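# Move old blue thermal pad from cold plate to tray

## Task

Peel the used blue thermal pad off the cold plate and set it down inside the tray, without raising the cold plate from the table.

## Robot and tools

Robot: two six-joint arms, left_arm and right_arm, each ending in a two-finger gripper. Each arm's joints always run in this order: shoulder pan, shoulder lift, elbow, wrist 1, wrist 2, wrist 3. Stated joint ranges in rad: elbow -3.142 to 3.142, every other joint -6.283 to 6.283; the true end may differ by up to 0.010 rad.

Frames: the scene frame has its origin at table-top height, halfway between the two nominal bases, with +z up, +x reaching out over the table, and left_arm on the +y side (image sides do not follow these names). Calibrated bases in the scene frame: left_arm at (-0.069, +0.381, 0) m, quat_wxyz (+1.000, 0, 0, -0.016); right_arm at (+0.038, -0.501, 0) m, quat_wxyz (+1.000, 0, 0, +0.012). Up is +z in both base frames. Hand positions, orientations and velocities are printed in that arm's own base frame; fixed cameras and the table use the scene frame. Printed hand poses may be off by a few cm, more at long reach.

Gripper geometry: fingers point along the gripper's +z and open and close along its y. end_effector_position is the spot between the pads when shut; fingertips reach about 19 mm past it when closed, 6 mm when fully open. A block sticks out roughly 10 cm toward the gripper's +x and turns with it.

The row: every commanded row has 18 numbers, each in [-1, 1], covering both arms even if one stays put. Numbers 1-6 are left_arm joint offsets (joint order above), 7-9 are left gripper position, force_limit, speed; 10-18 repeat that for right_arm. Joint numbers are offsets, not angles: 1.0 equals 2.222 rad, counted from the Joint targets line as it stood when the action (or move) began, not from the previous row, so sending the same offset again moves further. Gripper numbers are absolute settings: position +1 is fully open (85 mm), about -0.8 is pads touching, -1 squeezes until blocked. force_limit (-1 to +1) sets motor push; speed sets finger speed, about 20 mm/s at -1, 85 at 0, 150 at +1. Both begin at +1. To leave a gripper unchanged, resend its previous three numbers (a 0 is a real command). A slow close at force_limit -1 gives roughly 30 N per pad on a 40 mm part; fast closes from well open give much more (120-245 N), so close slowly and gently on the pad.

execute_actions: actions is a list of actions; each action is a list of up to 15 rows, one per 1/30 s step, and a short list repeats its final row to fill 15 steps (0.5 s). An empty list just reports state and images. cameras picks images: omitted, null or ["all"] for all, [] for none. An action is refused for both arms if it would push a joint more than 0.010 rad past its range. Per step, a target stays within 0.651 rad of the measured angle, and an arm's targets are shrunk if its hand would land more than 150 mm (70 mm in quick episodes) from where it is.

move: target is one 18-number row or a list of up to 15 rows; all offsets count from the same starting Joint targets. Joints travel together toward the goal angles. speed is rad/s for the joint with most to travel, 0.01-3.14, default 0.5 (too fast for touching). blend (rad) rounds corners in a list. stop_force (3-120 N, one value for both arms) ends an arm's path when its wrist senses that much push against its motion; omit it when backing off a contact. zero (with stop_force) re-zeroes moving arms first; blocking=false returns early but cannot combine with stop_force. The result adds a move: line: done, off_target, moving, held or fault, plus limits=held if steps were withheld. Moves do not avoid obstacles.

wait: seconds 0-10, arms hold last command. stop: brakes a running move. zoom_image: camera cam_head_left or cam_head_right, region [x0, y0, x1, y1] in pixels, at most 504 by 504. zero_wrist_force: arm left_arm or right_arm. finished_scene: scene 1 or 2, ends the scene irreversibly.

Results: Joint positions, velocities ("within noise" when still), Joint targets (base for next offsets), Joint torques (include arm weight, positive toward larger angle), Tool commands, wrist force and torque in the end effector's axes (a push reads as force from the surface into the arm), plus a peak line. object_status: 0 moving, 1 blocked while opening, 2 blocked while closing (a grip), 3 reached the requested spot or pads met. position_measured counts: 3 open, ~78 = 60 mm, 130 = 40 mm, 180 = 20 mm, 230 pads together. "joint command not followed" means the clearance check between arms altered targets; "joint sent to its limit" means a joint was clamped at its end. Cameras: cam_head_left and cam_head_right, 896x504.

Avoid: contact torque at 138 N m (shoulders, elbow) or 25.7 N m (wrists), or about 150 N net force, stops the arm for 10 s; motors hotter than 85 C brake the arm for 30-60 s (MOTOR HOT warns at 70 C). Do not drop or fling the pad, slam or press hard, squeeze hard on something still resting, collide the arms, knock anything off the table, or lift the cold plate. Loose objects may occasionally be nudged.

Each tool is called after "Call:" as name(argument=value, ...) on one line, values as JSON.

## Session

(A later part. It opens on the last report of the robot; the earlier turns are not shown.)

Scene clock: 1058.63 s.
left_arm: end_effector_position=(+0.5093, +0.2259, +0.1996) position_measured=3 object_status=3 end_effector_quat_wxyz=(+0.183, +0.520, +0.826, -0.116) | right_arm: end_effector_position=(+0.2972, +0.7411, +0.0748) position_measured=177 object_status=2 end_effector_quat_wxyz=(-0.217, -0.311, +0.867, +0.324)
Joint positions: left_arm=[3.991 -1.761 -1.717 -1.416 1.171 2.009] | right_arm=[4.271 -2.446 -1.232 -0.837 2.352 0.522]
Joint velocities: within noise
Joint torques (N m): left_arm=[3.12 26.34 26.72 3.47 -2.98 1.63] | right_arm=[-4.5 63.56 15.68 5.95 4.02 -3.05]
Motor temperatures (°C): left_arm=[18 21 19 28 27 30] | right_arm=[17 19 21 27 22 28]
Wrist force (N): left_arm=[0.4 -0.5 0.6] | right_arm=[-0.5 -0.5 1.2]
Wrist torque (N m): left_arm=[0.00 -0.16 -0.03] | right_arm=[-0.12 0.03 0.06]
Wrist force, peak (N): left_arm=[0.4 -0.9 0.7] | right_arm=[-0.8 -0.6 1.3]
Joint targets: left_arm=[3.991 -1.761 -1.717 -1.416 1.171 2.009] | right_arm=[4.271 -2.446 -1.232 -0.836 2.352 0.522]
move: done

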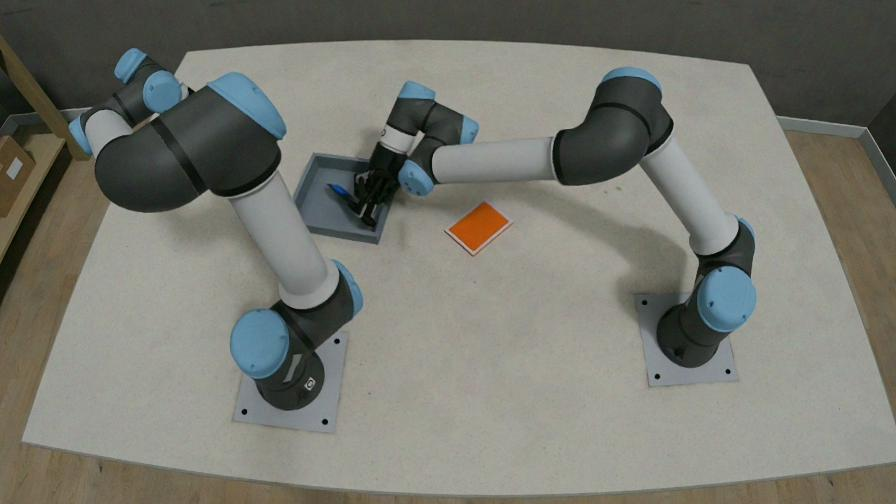

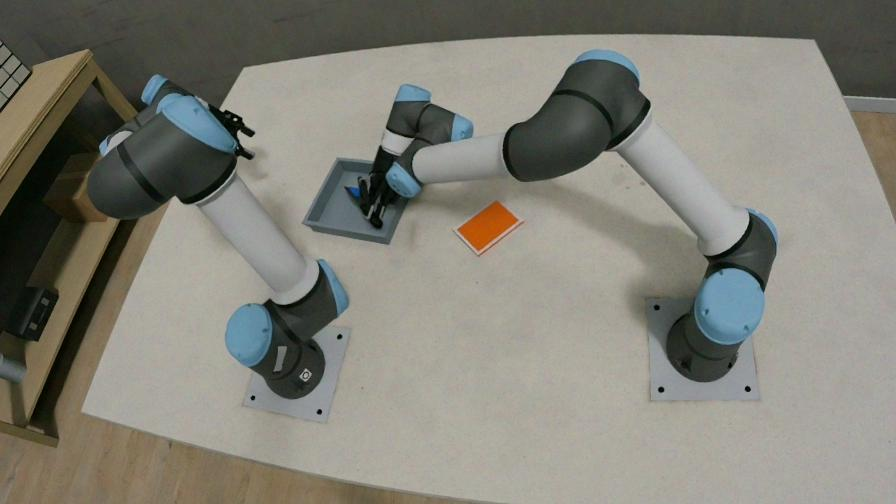

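Call:
move(target=[[0,0,0,0,0,0,1,0,0,-0.0261,-0.0441,-0.0311,0.1931,0.1382,0.0810,-0.97,1,-1]], speed=0.1)

Call:
zoom_image(camera="cam_head_left", region=[280, 110, 480, 260])

Call:
zoom_image(camera="cam_head_right", region=[280, 110, 480, 260])

Scene clock: 1068.90 s.
left_arm: end_effector_position=(+0.5093, +0.2259, +0.1996) position_measured=3 object_status=3 end_effector_quat_wxyz=(+0.183, +0.520, +0.826, -0.116) | right_arm: end_effector_position=(+0.2978, +0.7477, +0.0766) position_measured=177 object_status=2 end_effector_quat_wxyz=(-0.233, -0.291, +0.847, +0.380)
Joint positions: left_arm=[3.991 -1.761 -1.717 -1.416 1.171 2.009] | right_arm=[4.251 -2.481 -1.256 -0.685 2.46 0.585]
Joint velocities: within noise
Joint torques (N m): left_arm=[1.88 23.9 25.65 3.47 -2.77 1.5] | right_arm=[6.36 63.51 33.01 -0.09 -0.11 -3.03]
Motor temperatures (°C): left_arm=[18 21 19 28 27 30] | right_arm=[17 19 21 27 22 28]
Wrist force (N): left_arm=[0.3 -0.6 0.8] | right_arm=[-0.8 -0.5 1.1]
Wrist torque (N m): left_arm=[-0.01 -0.15 -0.03] | right_arm=[-0.10 0.07 0.06]
Wrist force, peak (N): left_arm=[0.4 -0.8 0.7] | right_arm=[-1.0 -0.6 1.4]
Joint targets: left_arm=[3.991 -1.761 -1.717 -1.416 1.171 2.009] | right_arm=[4.251 -2.481 -1.256 -0.685 2.460 0.585]
move: held (right_arm; a check stopped the path); limits=held; right_arm: the wrist 1 is farthest, 0.278 rad from its target
joint command not followed: on one or more control steps a check withheld the commanded joint targets of the right arm, and it was not sent them on those steps.
cause: the commanded joint targets, or the way to them, would bring two parts of the arm too close to each other (its gripper and another part of the arm, with the joints along the arm from the wrist 1 to the wrist 3 between them).

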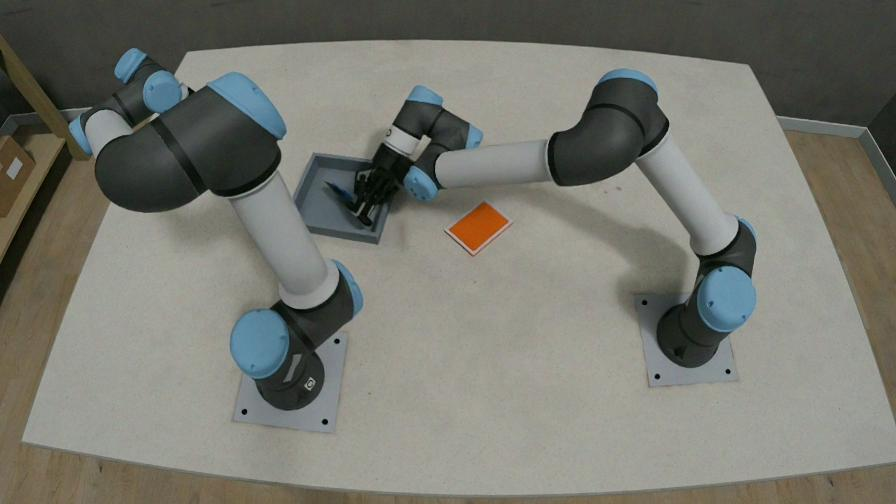

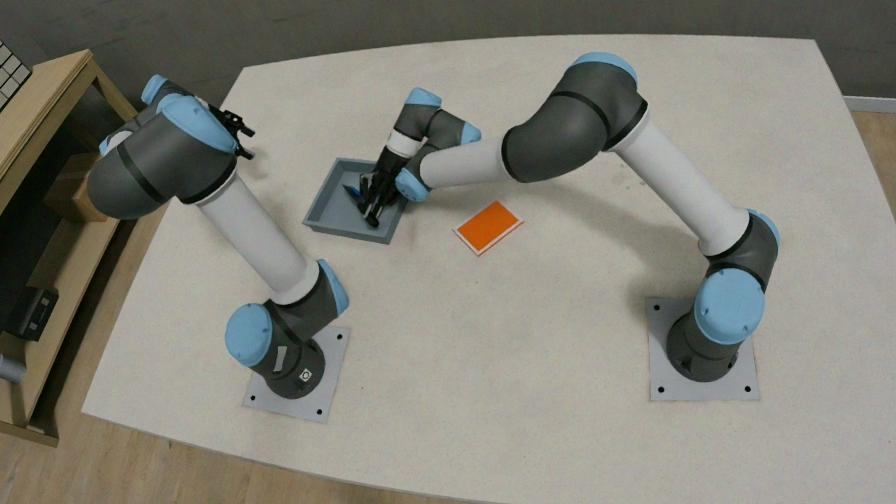

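Scaled by 2.520 from the camera's 896x504 image, which has a finer 1280x720 frame.

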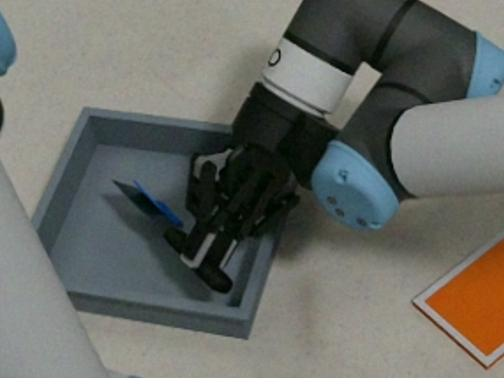

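Scaled by 2.520 from the camera's 896x504 image, which has a finer 1280x720 frame.

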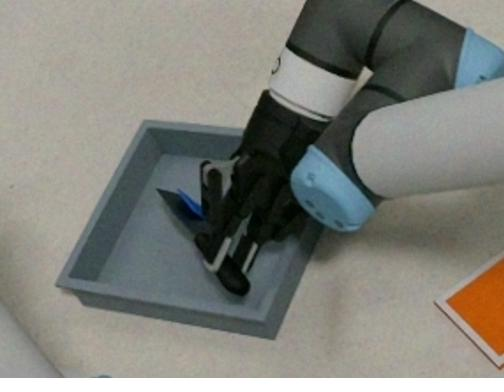

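Call:
wait(seconds=1)

Call:
zoom_image(camera="cam_head_left", region=[310, 150, 400, 240])

Call:
zoom_image(camera="cam_head_right", region=[310, 150, 400, 240])

Scene clock: 1072.40 s.
left_arm: end_effector_position=(+0.5093, +0.2259, +0.1996) position_measured=3 object_status=3 end_effector_quat_wxyz=(+0.183, +0.520, +0.826, -0.116) | right_arm: end_effector_position=(+0.2978, +0.7477, +0.0767) position_measured=177 object_status=2 end_effector_quat_wxyz=(-0.233, -0.292, +0.847, +0.380)
Joint positions: left_arm=[3.991 -1.761 -1.717 -1.416 1.171 2.009] | right_arm=[4.251 -2.481 -1.256 -0.685 2.46 0.585]
Joint velocities: within noise
Joint torques (N m): left_arm=[1.9 25.99 26.57 3.59 -3.01 1.5] | right_arm=[5.88 63.07 28.74 0.57 0.12 -2.84]
Motor temperatures (°C): left_arm=[18 21 19 28 27 30] | right_arm=[17 19 21 27 22 28]
Wrist force (N): left_arm=[0.5 -0.2 0.5] | right_arm=[-0.8 -0.5 1.1]
Wrist torque (N m): left_arm=[0.04 -0.17 -0.03] | right_arm=[-0.10 0.07 0.07]
Wrist force, peak (N): left_arm=[0.5 -0.8 0.7] | right_arm=[-0.9 -0.8 1.4]
Joint targets: left_arm=[3.991 -1.761 -1.717 -1.416 1.171 2.009] | right_arm=[4.251 -2.481 -1.256 -0.685 2.460 0.585]
Tool commands: left_gripper/position=+1.0 left_gripper/force_limit=+0.0 left_gripper/speed=+0.0 right_gripper/position=-0.97 right_gripper/force_limit=+1.0 right_gripper/speed=-1.0
wait: 1.00 s; at rest from the start

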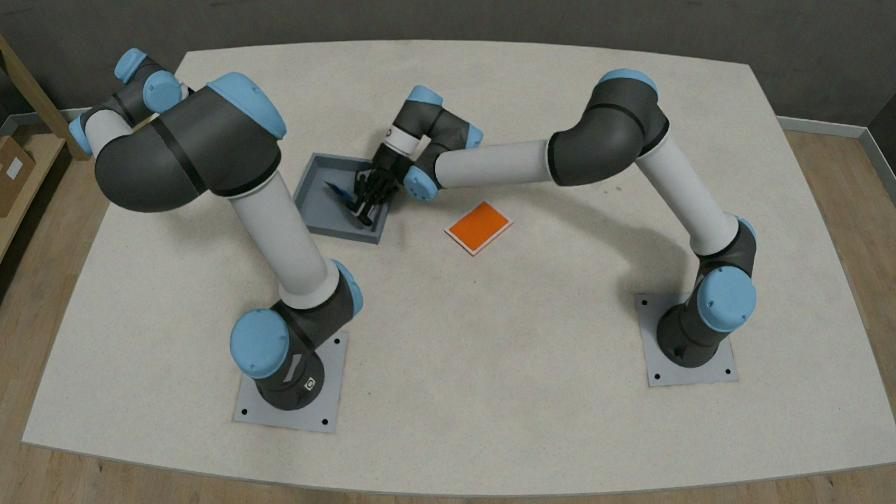

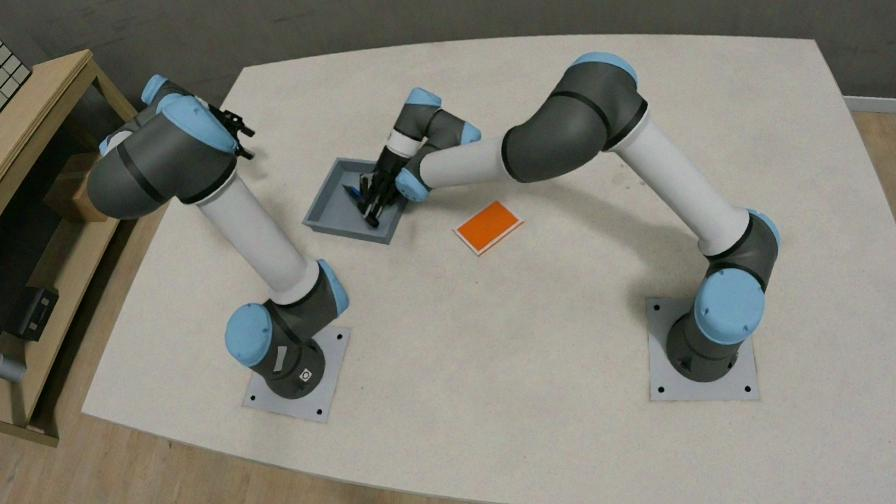

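Scaled by 5.600 from the camera's 896x504 image, which has a finer 1280x720 frame.

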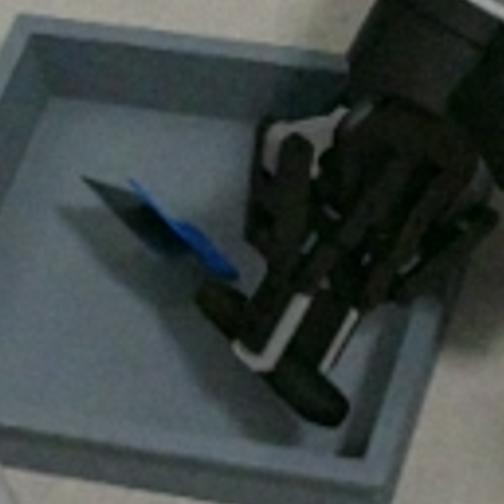

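Scaled by 5.600 from the camera's 896x504 image, which has a finer 1280x720 frame.

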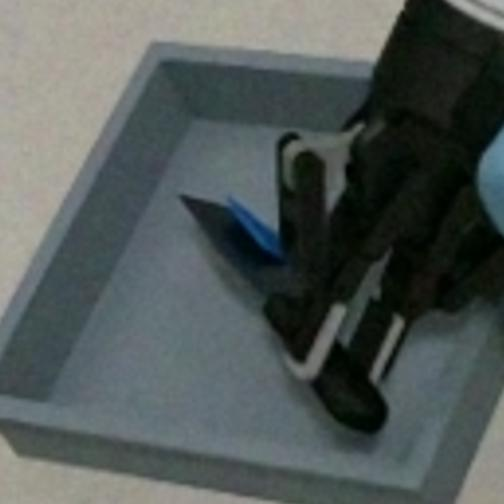

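Call:
move(target=[[0,0,0,0,0,0,1,0,0,0.0090,0.0158,0.0108,-0.0680,-0.0486,-0.0284,-0.97,1,-1],[0,0,0,0,0,0,1,0,0,0.0504,-0.0108,0.1490,-0.2741,-0.1940,-0.0252,-0.97,1,-1],[0,0,0,0,0,0,1,0,0,0.0900,-0.0567,0.3015,-0.4563,-0.3515,-0.0212,-0.97,1,-1]], speed=0.15, blend=0.03)

Call:
zoom_image(camera="cam_head_left", region=[290, 130, 410, 250])

Call:
zoom_image(camera="cam_head_right", region=[290, 130, 410, 250])

Scene clock: 1110.00 s.
left_arm: end_effector_position=(+0.5093, +0.2259, +0.1996) position_measured=3 object_status=3 end_effector_quat_wxyz=(+0.183, +0.520, +0.826, -0.116) | right_arm: end_effector_position=(+0.3113, +0.7550, +0.0896) position_measured=177 object_status=2 end_effector_quat_wxyz=(-0.097, -0.370, +0.923, -0.039)
Joint positions: left_arm=[3.991 -1.761 -1.717 -1.416 1.171 2.009] | right_arm=[4.451 -2.607 -0.587 -1.699 1.679 0.538]
Joint velocities: within noise
Joint torques (N m): left_arm=[-2.56 24.39 21.77 2.91 -2.59 1.59] | right_arm=[6.3 51.9 37.83 -0.61 -2.06 3]
Motor temperatures (°C): left_arm=[18 21 19 28 27 30] | right_arm=[17 20 21 27 22 28]
Wrist force (N): left_arm=[0.3 -0.4 0.2] | right_arm=[-0.5 0.3 0.2]
Wrist torque (N m): left_arm=[0.02 -0.15 -0.03] | right_arm=[0.04 0.04 0.10]
Wrist force, peak (N): left_arm=[0.8 -0.8 0.6] | right_arm=[-0.8 -0.9 1.6]
Joint targets: left_arm=[3.991 -1.761 -1.717 -1.416 1.171 2.009] | right_arm=[4.451 -2.607 -0.586 -1.699 1.679 0.538]
move: done

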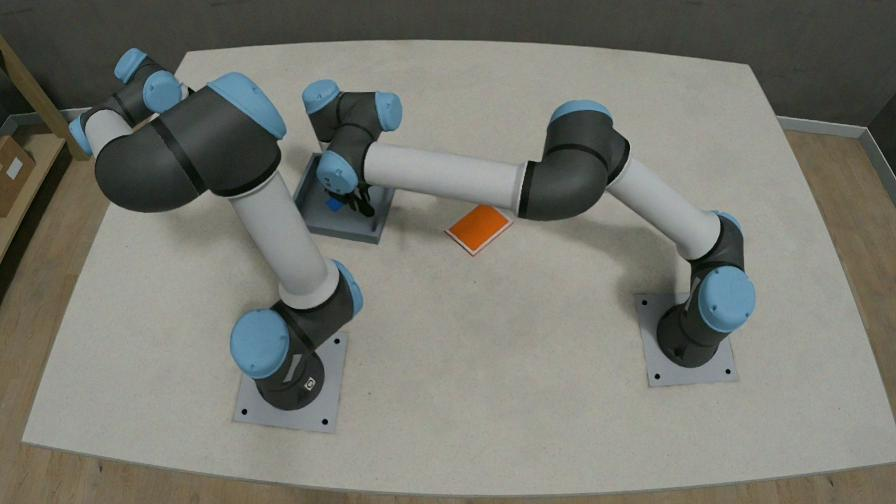

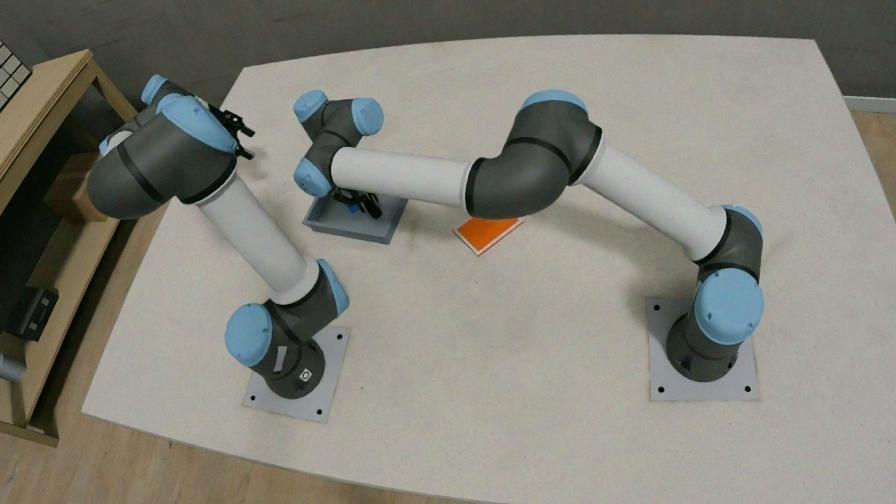

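Scaled by 4.200 from the camera's 896x504 image, which has a finer 1280x720 frame.

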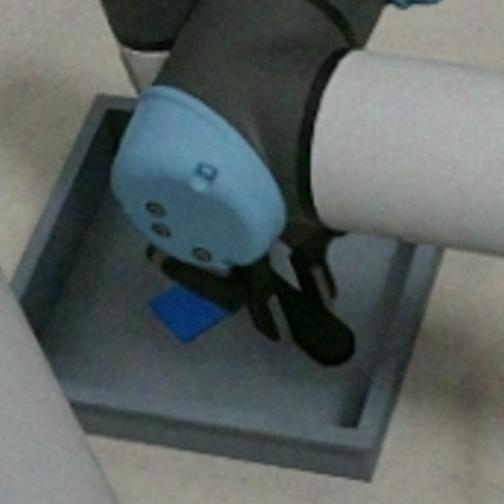

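Scaled by 4.200 from the camera's 896x504 image, which has a finer 1280x720 frame.

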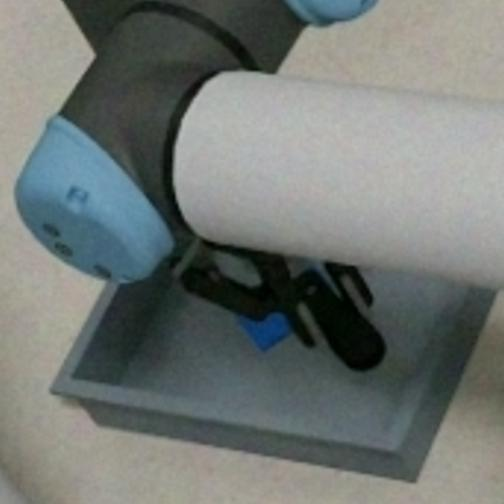

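Call:
move(target=[[0,0,0,0,0,0,1,0,0,0,0.0306,0.0500,-0.0806,0,0,-0.97,1,-1]], speed=0.15)

Call:
zoom_image(camera="cam_head_left", region=[290, 130, 410, 250])

Call:
zoom_image(camera="cam_head_right", region=[290, 130, 410, 250])

Scene clock: 1115.43 s.
left_arm: end_effector_position=(+0.5093, +0.2259, +0.1996) position_measured=3 object_status=3 end_effector_quat_wxyz=(+0.183, +0.520, +0.826, -0.116) | right_arm: end_effector_position=(+0.3066, +0.7374, +0.1839) position_measured=177 object_status=2 end_effector_quat_wxyz=(-0.097, -0.370, +0.923, -0.039)
Joint positions: left_arm=[3.991 -1.761 -1.717 -1.416 1.171 2.009] | right_arm=[4.451 -2.539 -0.475 -1.878 1.679 0.538]
Joint velocities: within noise
Joint torques (N m): left_arm=[-1.37 24.5 23 2.93 -2.82 1.33] | right_arm=[5.07 66.46 35.38 -0.68 -1.21 3.04]
Motor temperatures (°C): left_arm=[18 21 19 28 27 30] | right_arm=[17 20 21 27 22 28]
Wrist force (N): left_arm=[0.3 -0.6 0.1] | right_arm=[-0.5 -0.2 0.6]
Wrist torque (N m): left_arm=[-0.02 -0.16 -0.04] | right_arm=[-0.05 0.04 0.09]
Wrist force, peak (N): left_arm=[0.6 -0.3 0.9] | right_arm=[-0.8 0.2 1.4]
Joint targets: left_arm=[3.991 -1.761 -1.717 -1.416 1.171 2.009] | right_arm=[4.451 -2.539 -0.475 -1.878 1.679 0.538]
move: done

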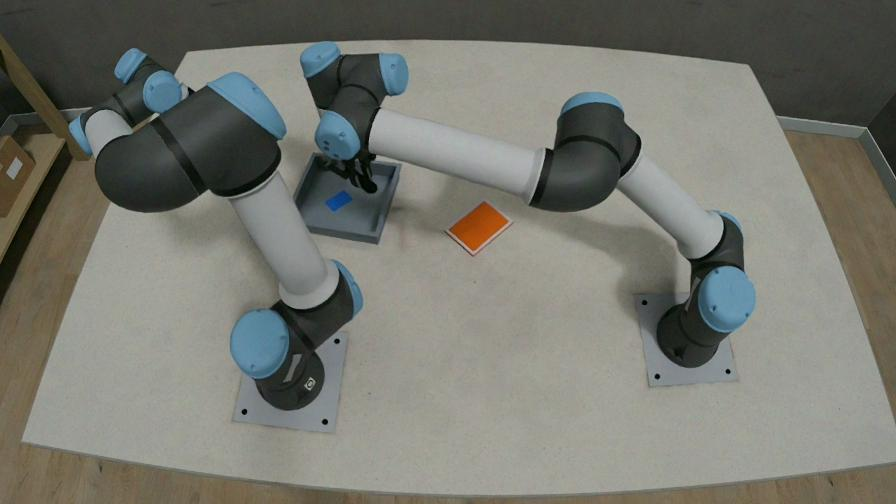

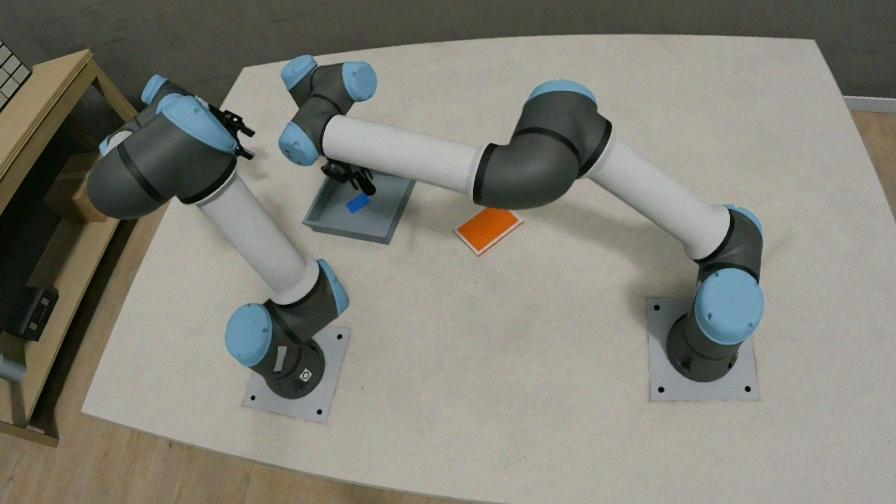

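Scaled by 4.200 from the camera's 896x504 image, which has a finer 1280x720 frame.

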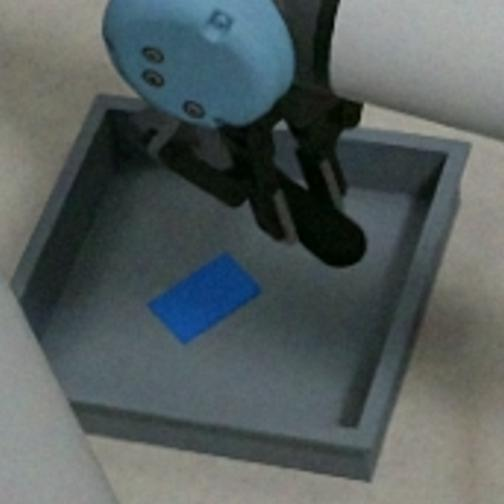

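Scaled by 4.200 from the camera's 896x504 image, which has a finer 1280x720 frame.

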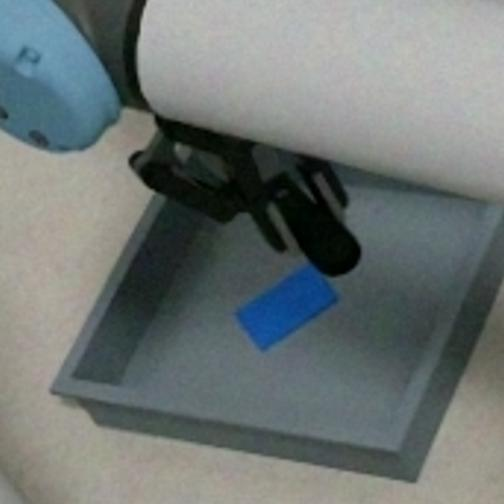

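Call:
move(target=[[0,0,0,0,0,0,1,0,0,-0.18,0.02,0.0,0,0,0,-0.97,1,-1]], speed=0.3)

Scene clock: 1120.30 s.
left_arm: end_effector_position=(+0.5093, +0.2259, +0.1996) position_measured=3 object_status=3 end_effector_quat_wxyz=(+0.183, +0.520, +0.826, -0.116) | right_arm: end_effector_position=(+0.5682, +0.5586, +0.2192) position_measured=177 object_status=2 end_effector_quat_wxyz=(-0.086, -0.181, +0.980, -0.004)
Joint positions: left_arm=[3.991 -1.761 -1.717 -1.416 1.171 2.009] | right_arm=[4.051 -2.495 -0.475 -1.878 1.679 0.538]
Joint velocities: within noise
Joint torques (N m): left_arm=[-3.98 24.77 23.1 2.57 -3 1.21] | right_arm=[-6.81 67.41 31.2 0.23 -0.66 2.93]
Motor temperatures (°C): left_arm=[18 21 19 28 27 30] | right_arm=[17 20 21 27 22 28]
Wrist force (N): left_arm=[0.3 -0.7 0.6] | right_arm=[-0.3 -0.1 0.3]
Wrist torque (N m): left_arm=[-0.03 -0.15 -0.03] | right_arm=[-0.03 0.02 0.10]
Wrist force, peak (N): left_arm=[0.7 -0.6 0.6] | right_arm=[-1.3 -2.0 -0.1]
Joint targets: left_arm=[3.991 -1.761 -1.717 -1.416 1.171 2.009] | right_arm=[4.051 -2.495 -0.475 -1.878 1.679 0.538]
move: done

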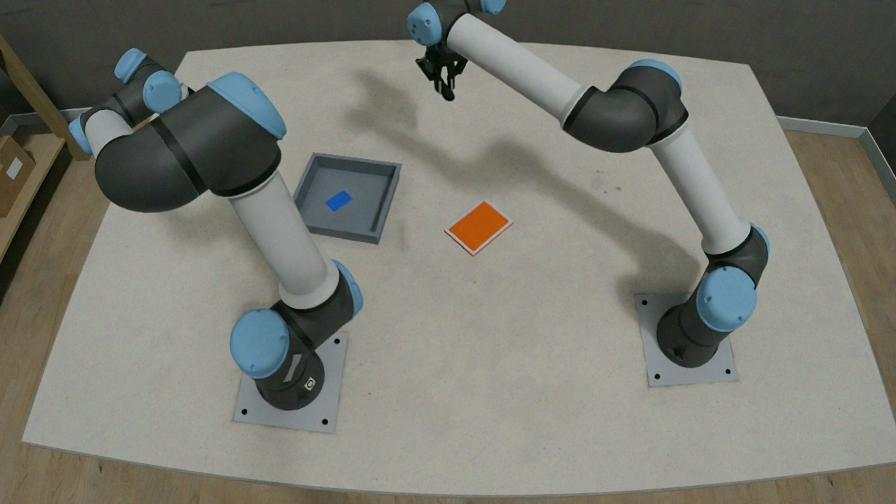

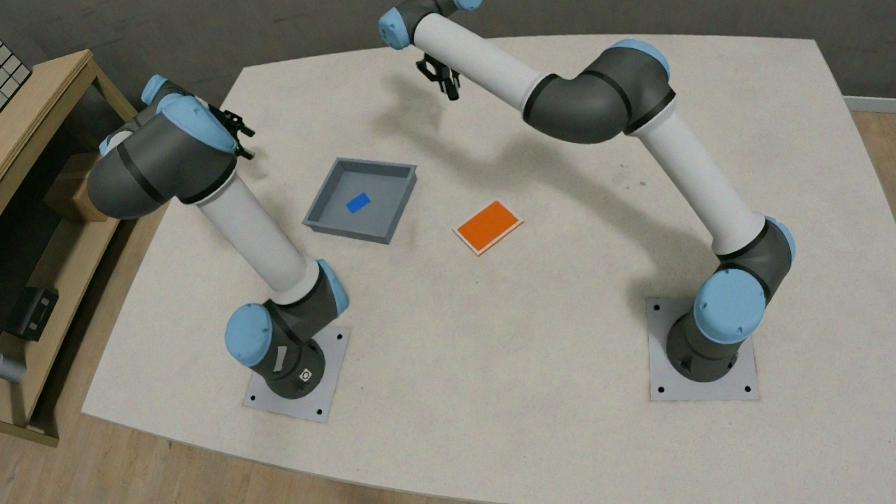

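Call:
finished_scene(scene=1)

The scene is finished: the task was done.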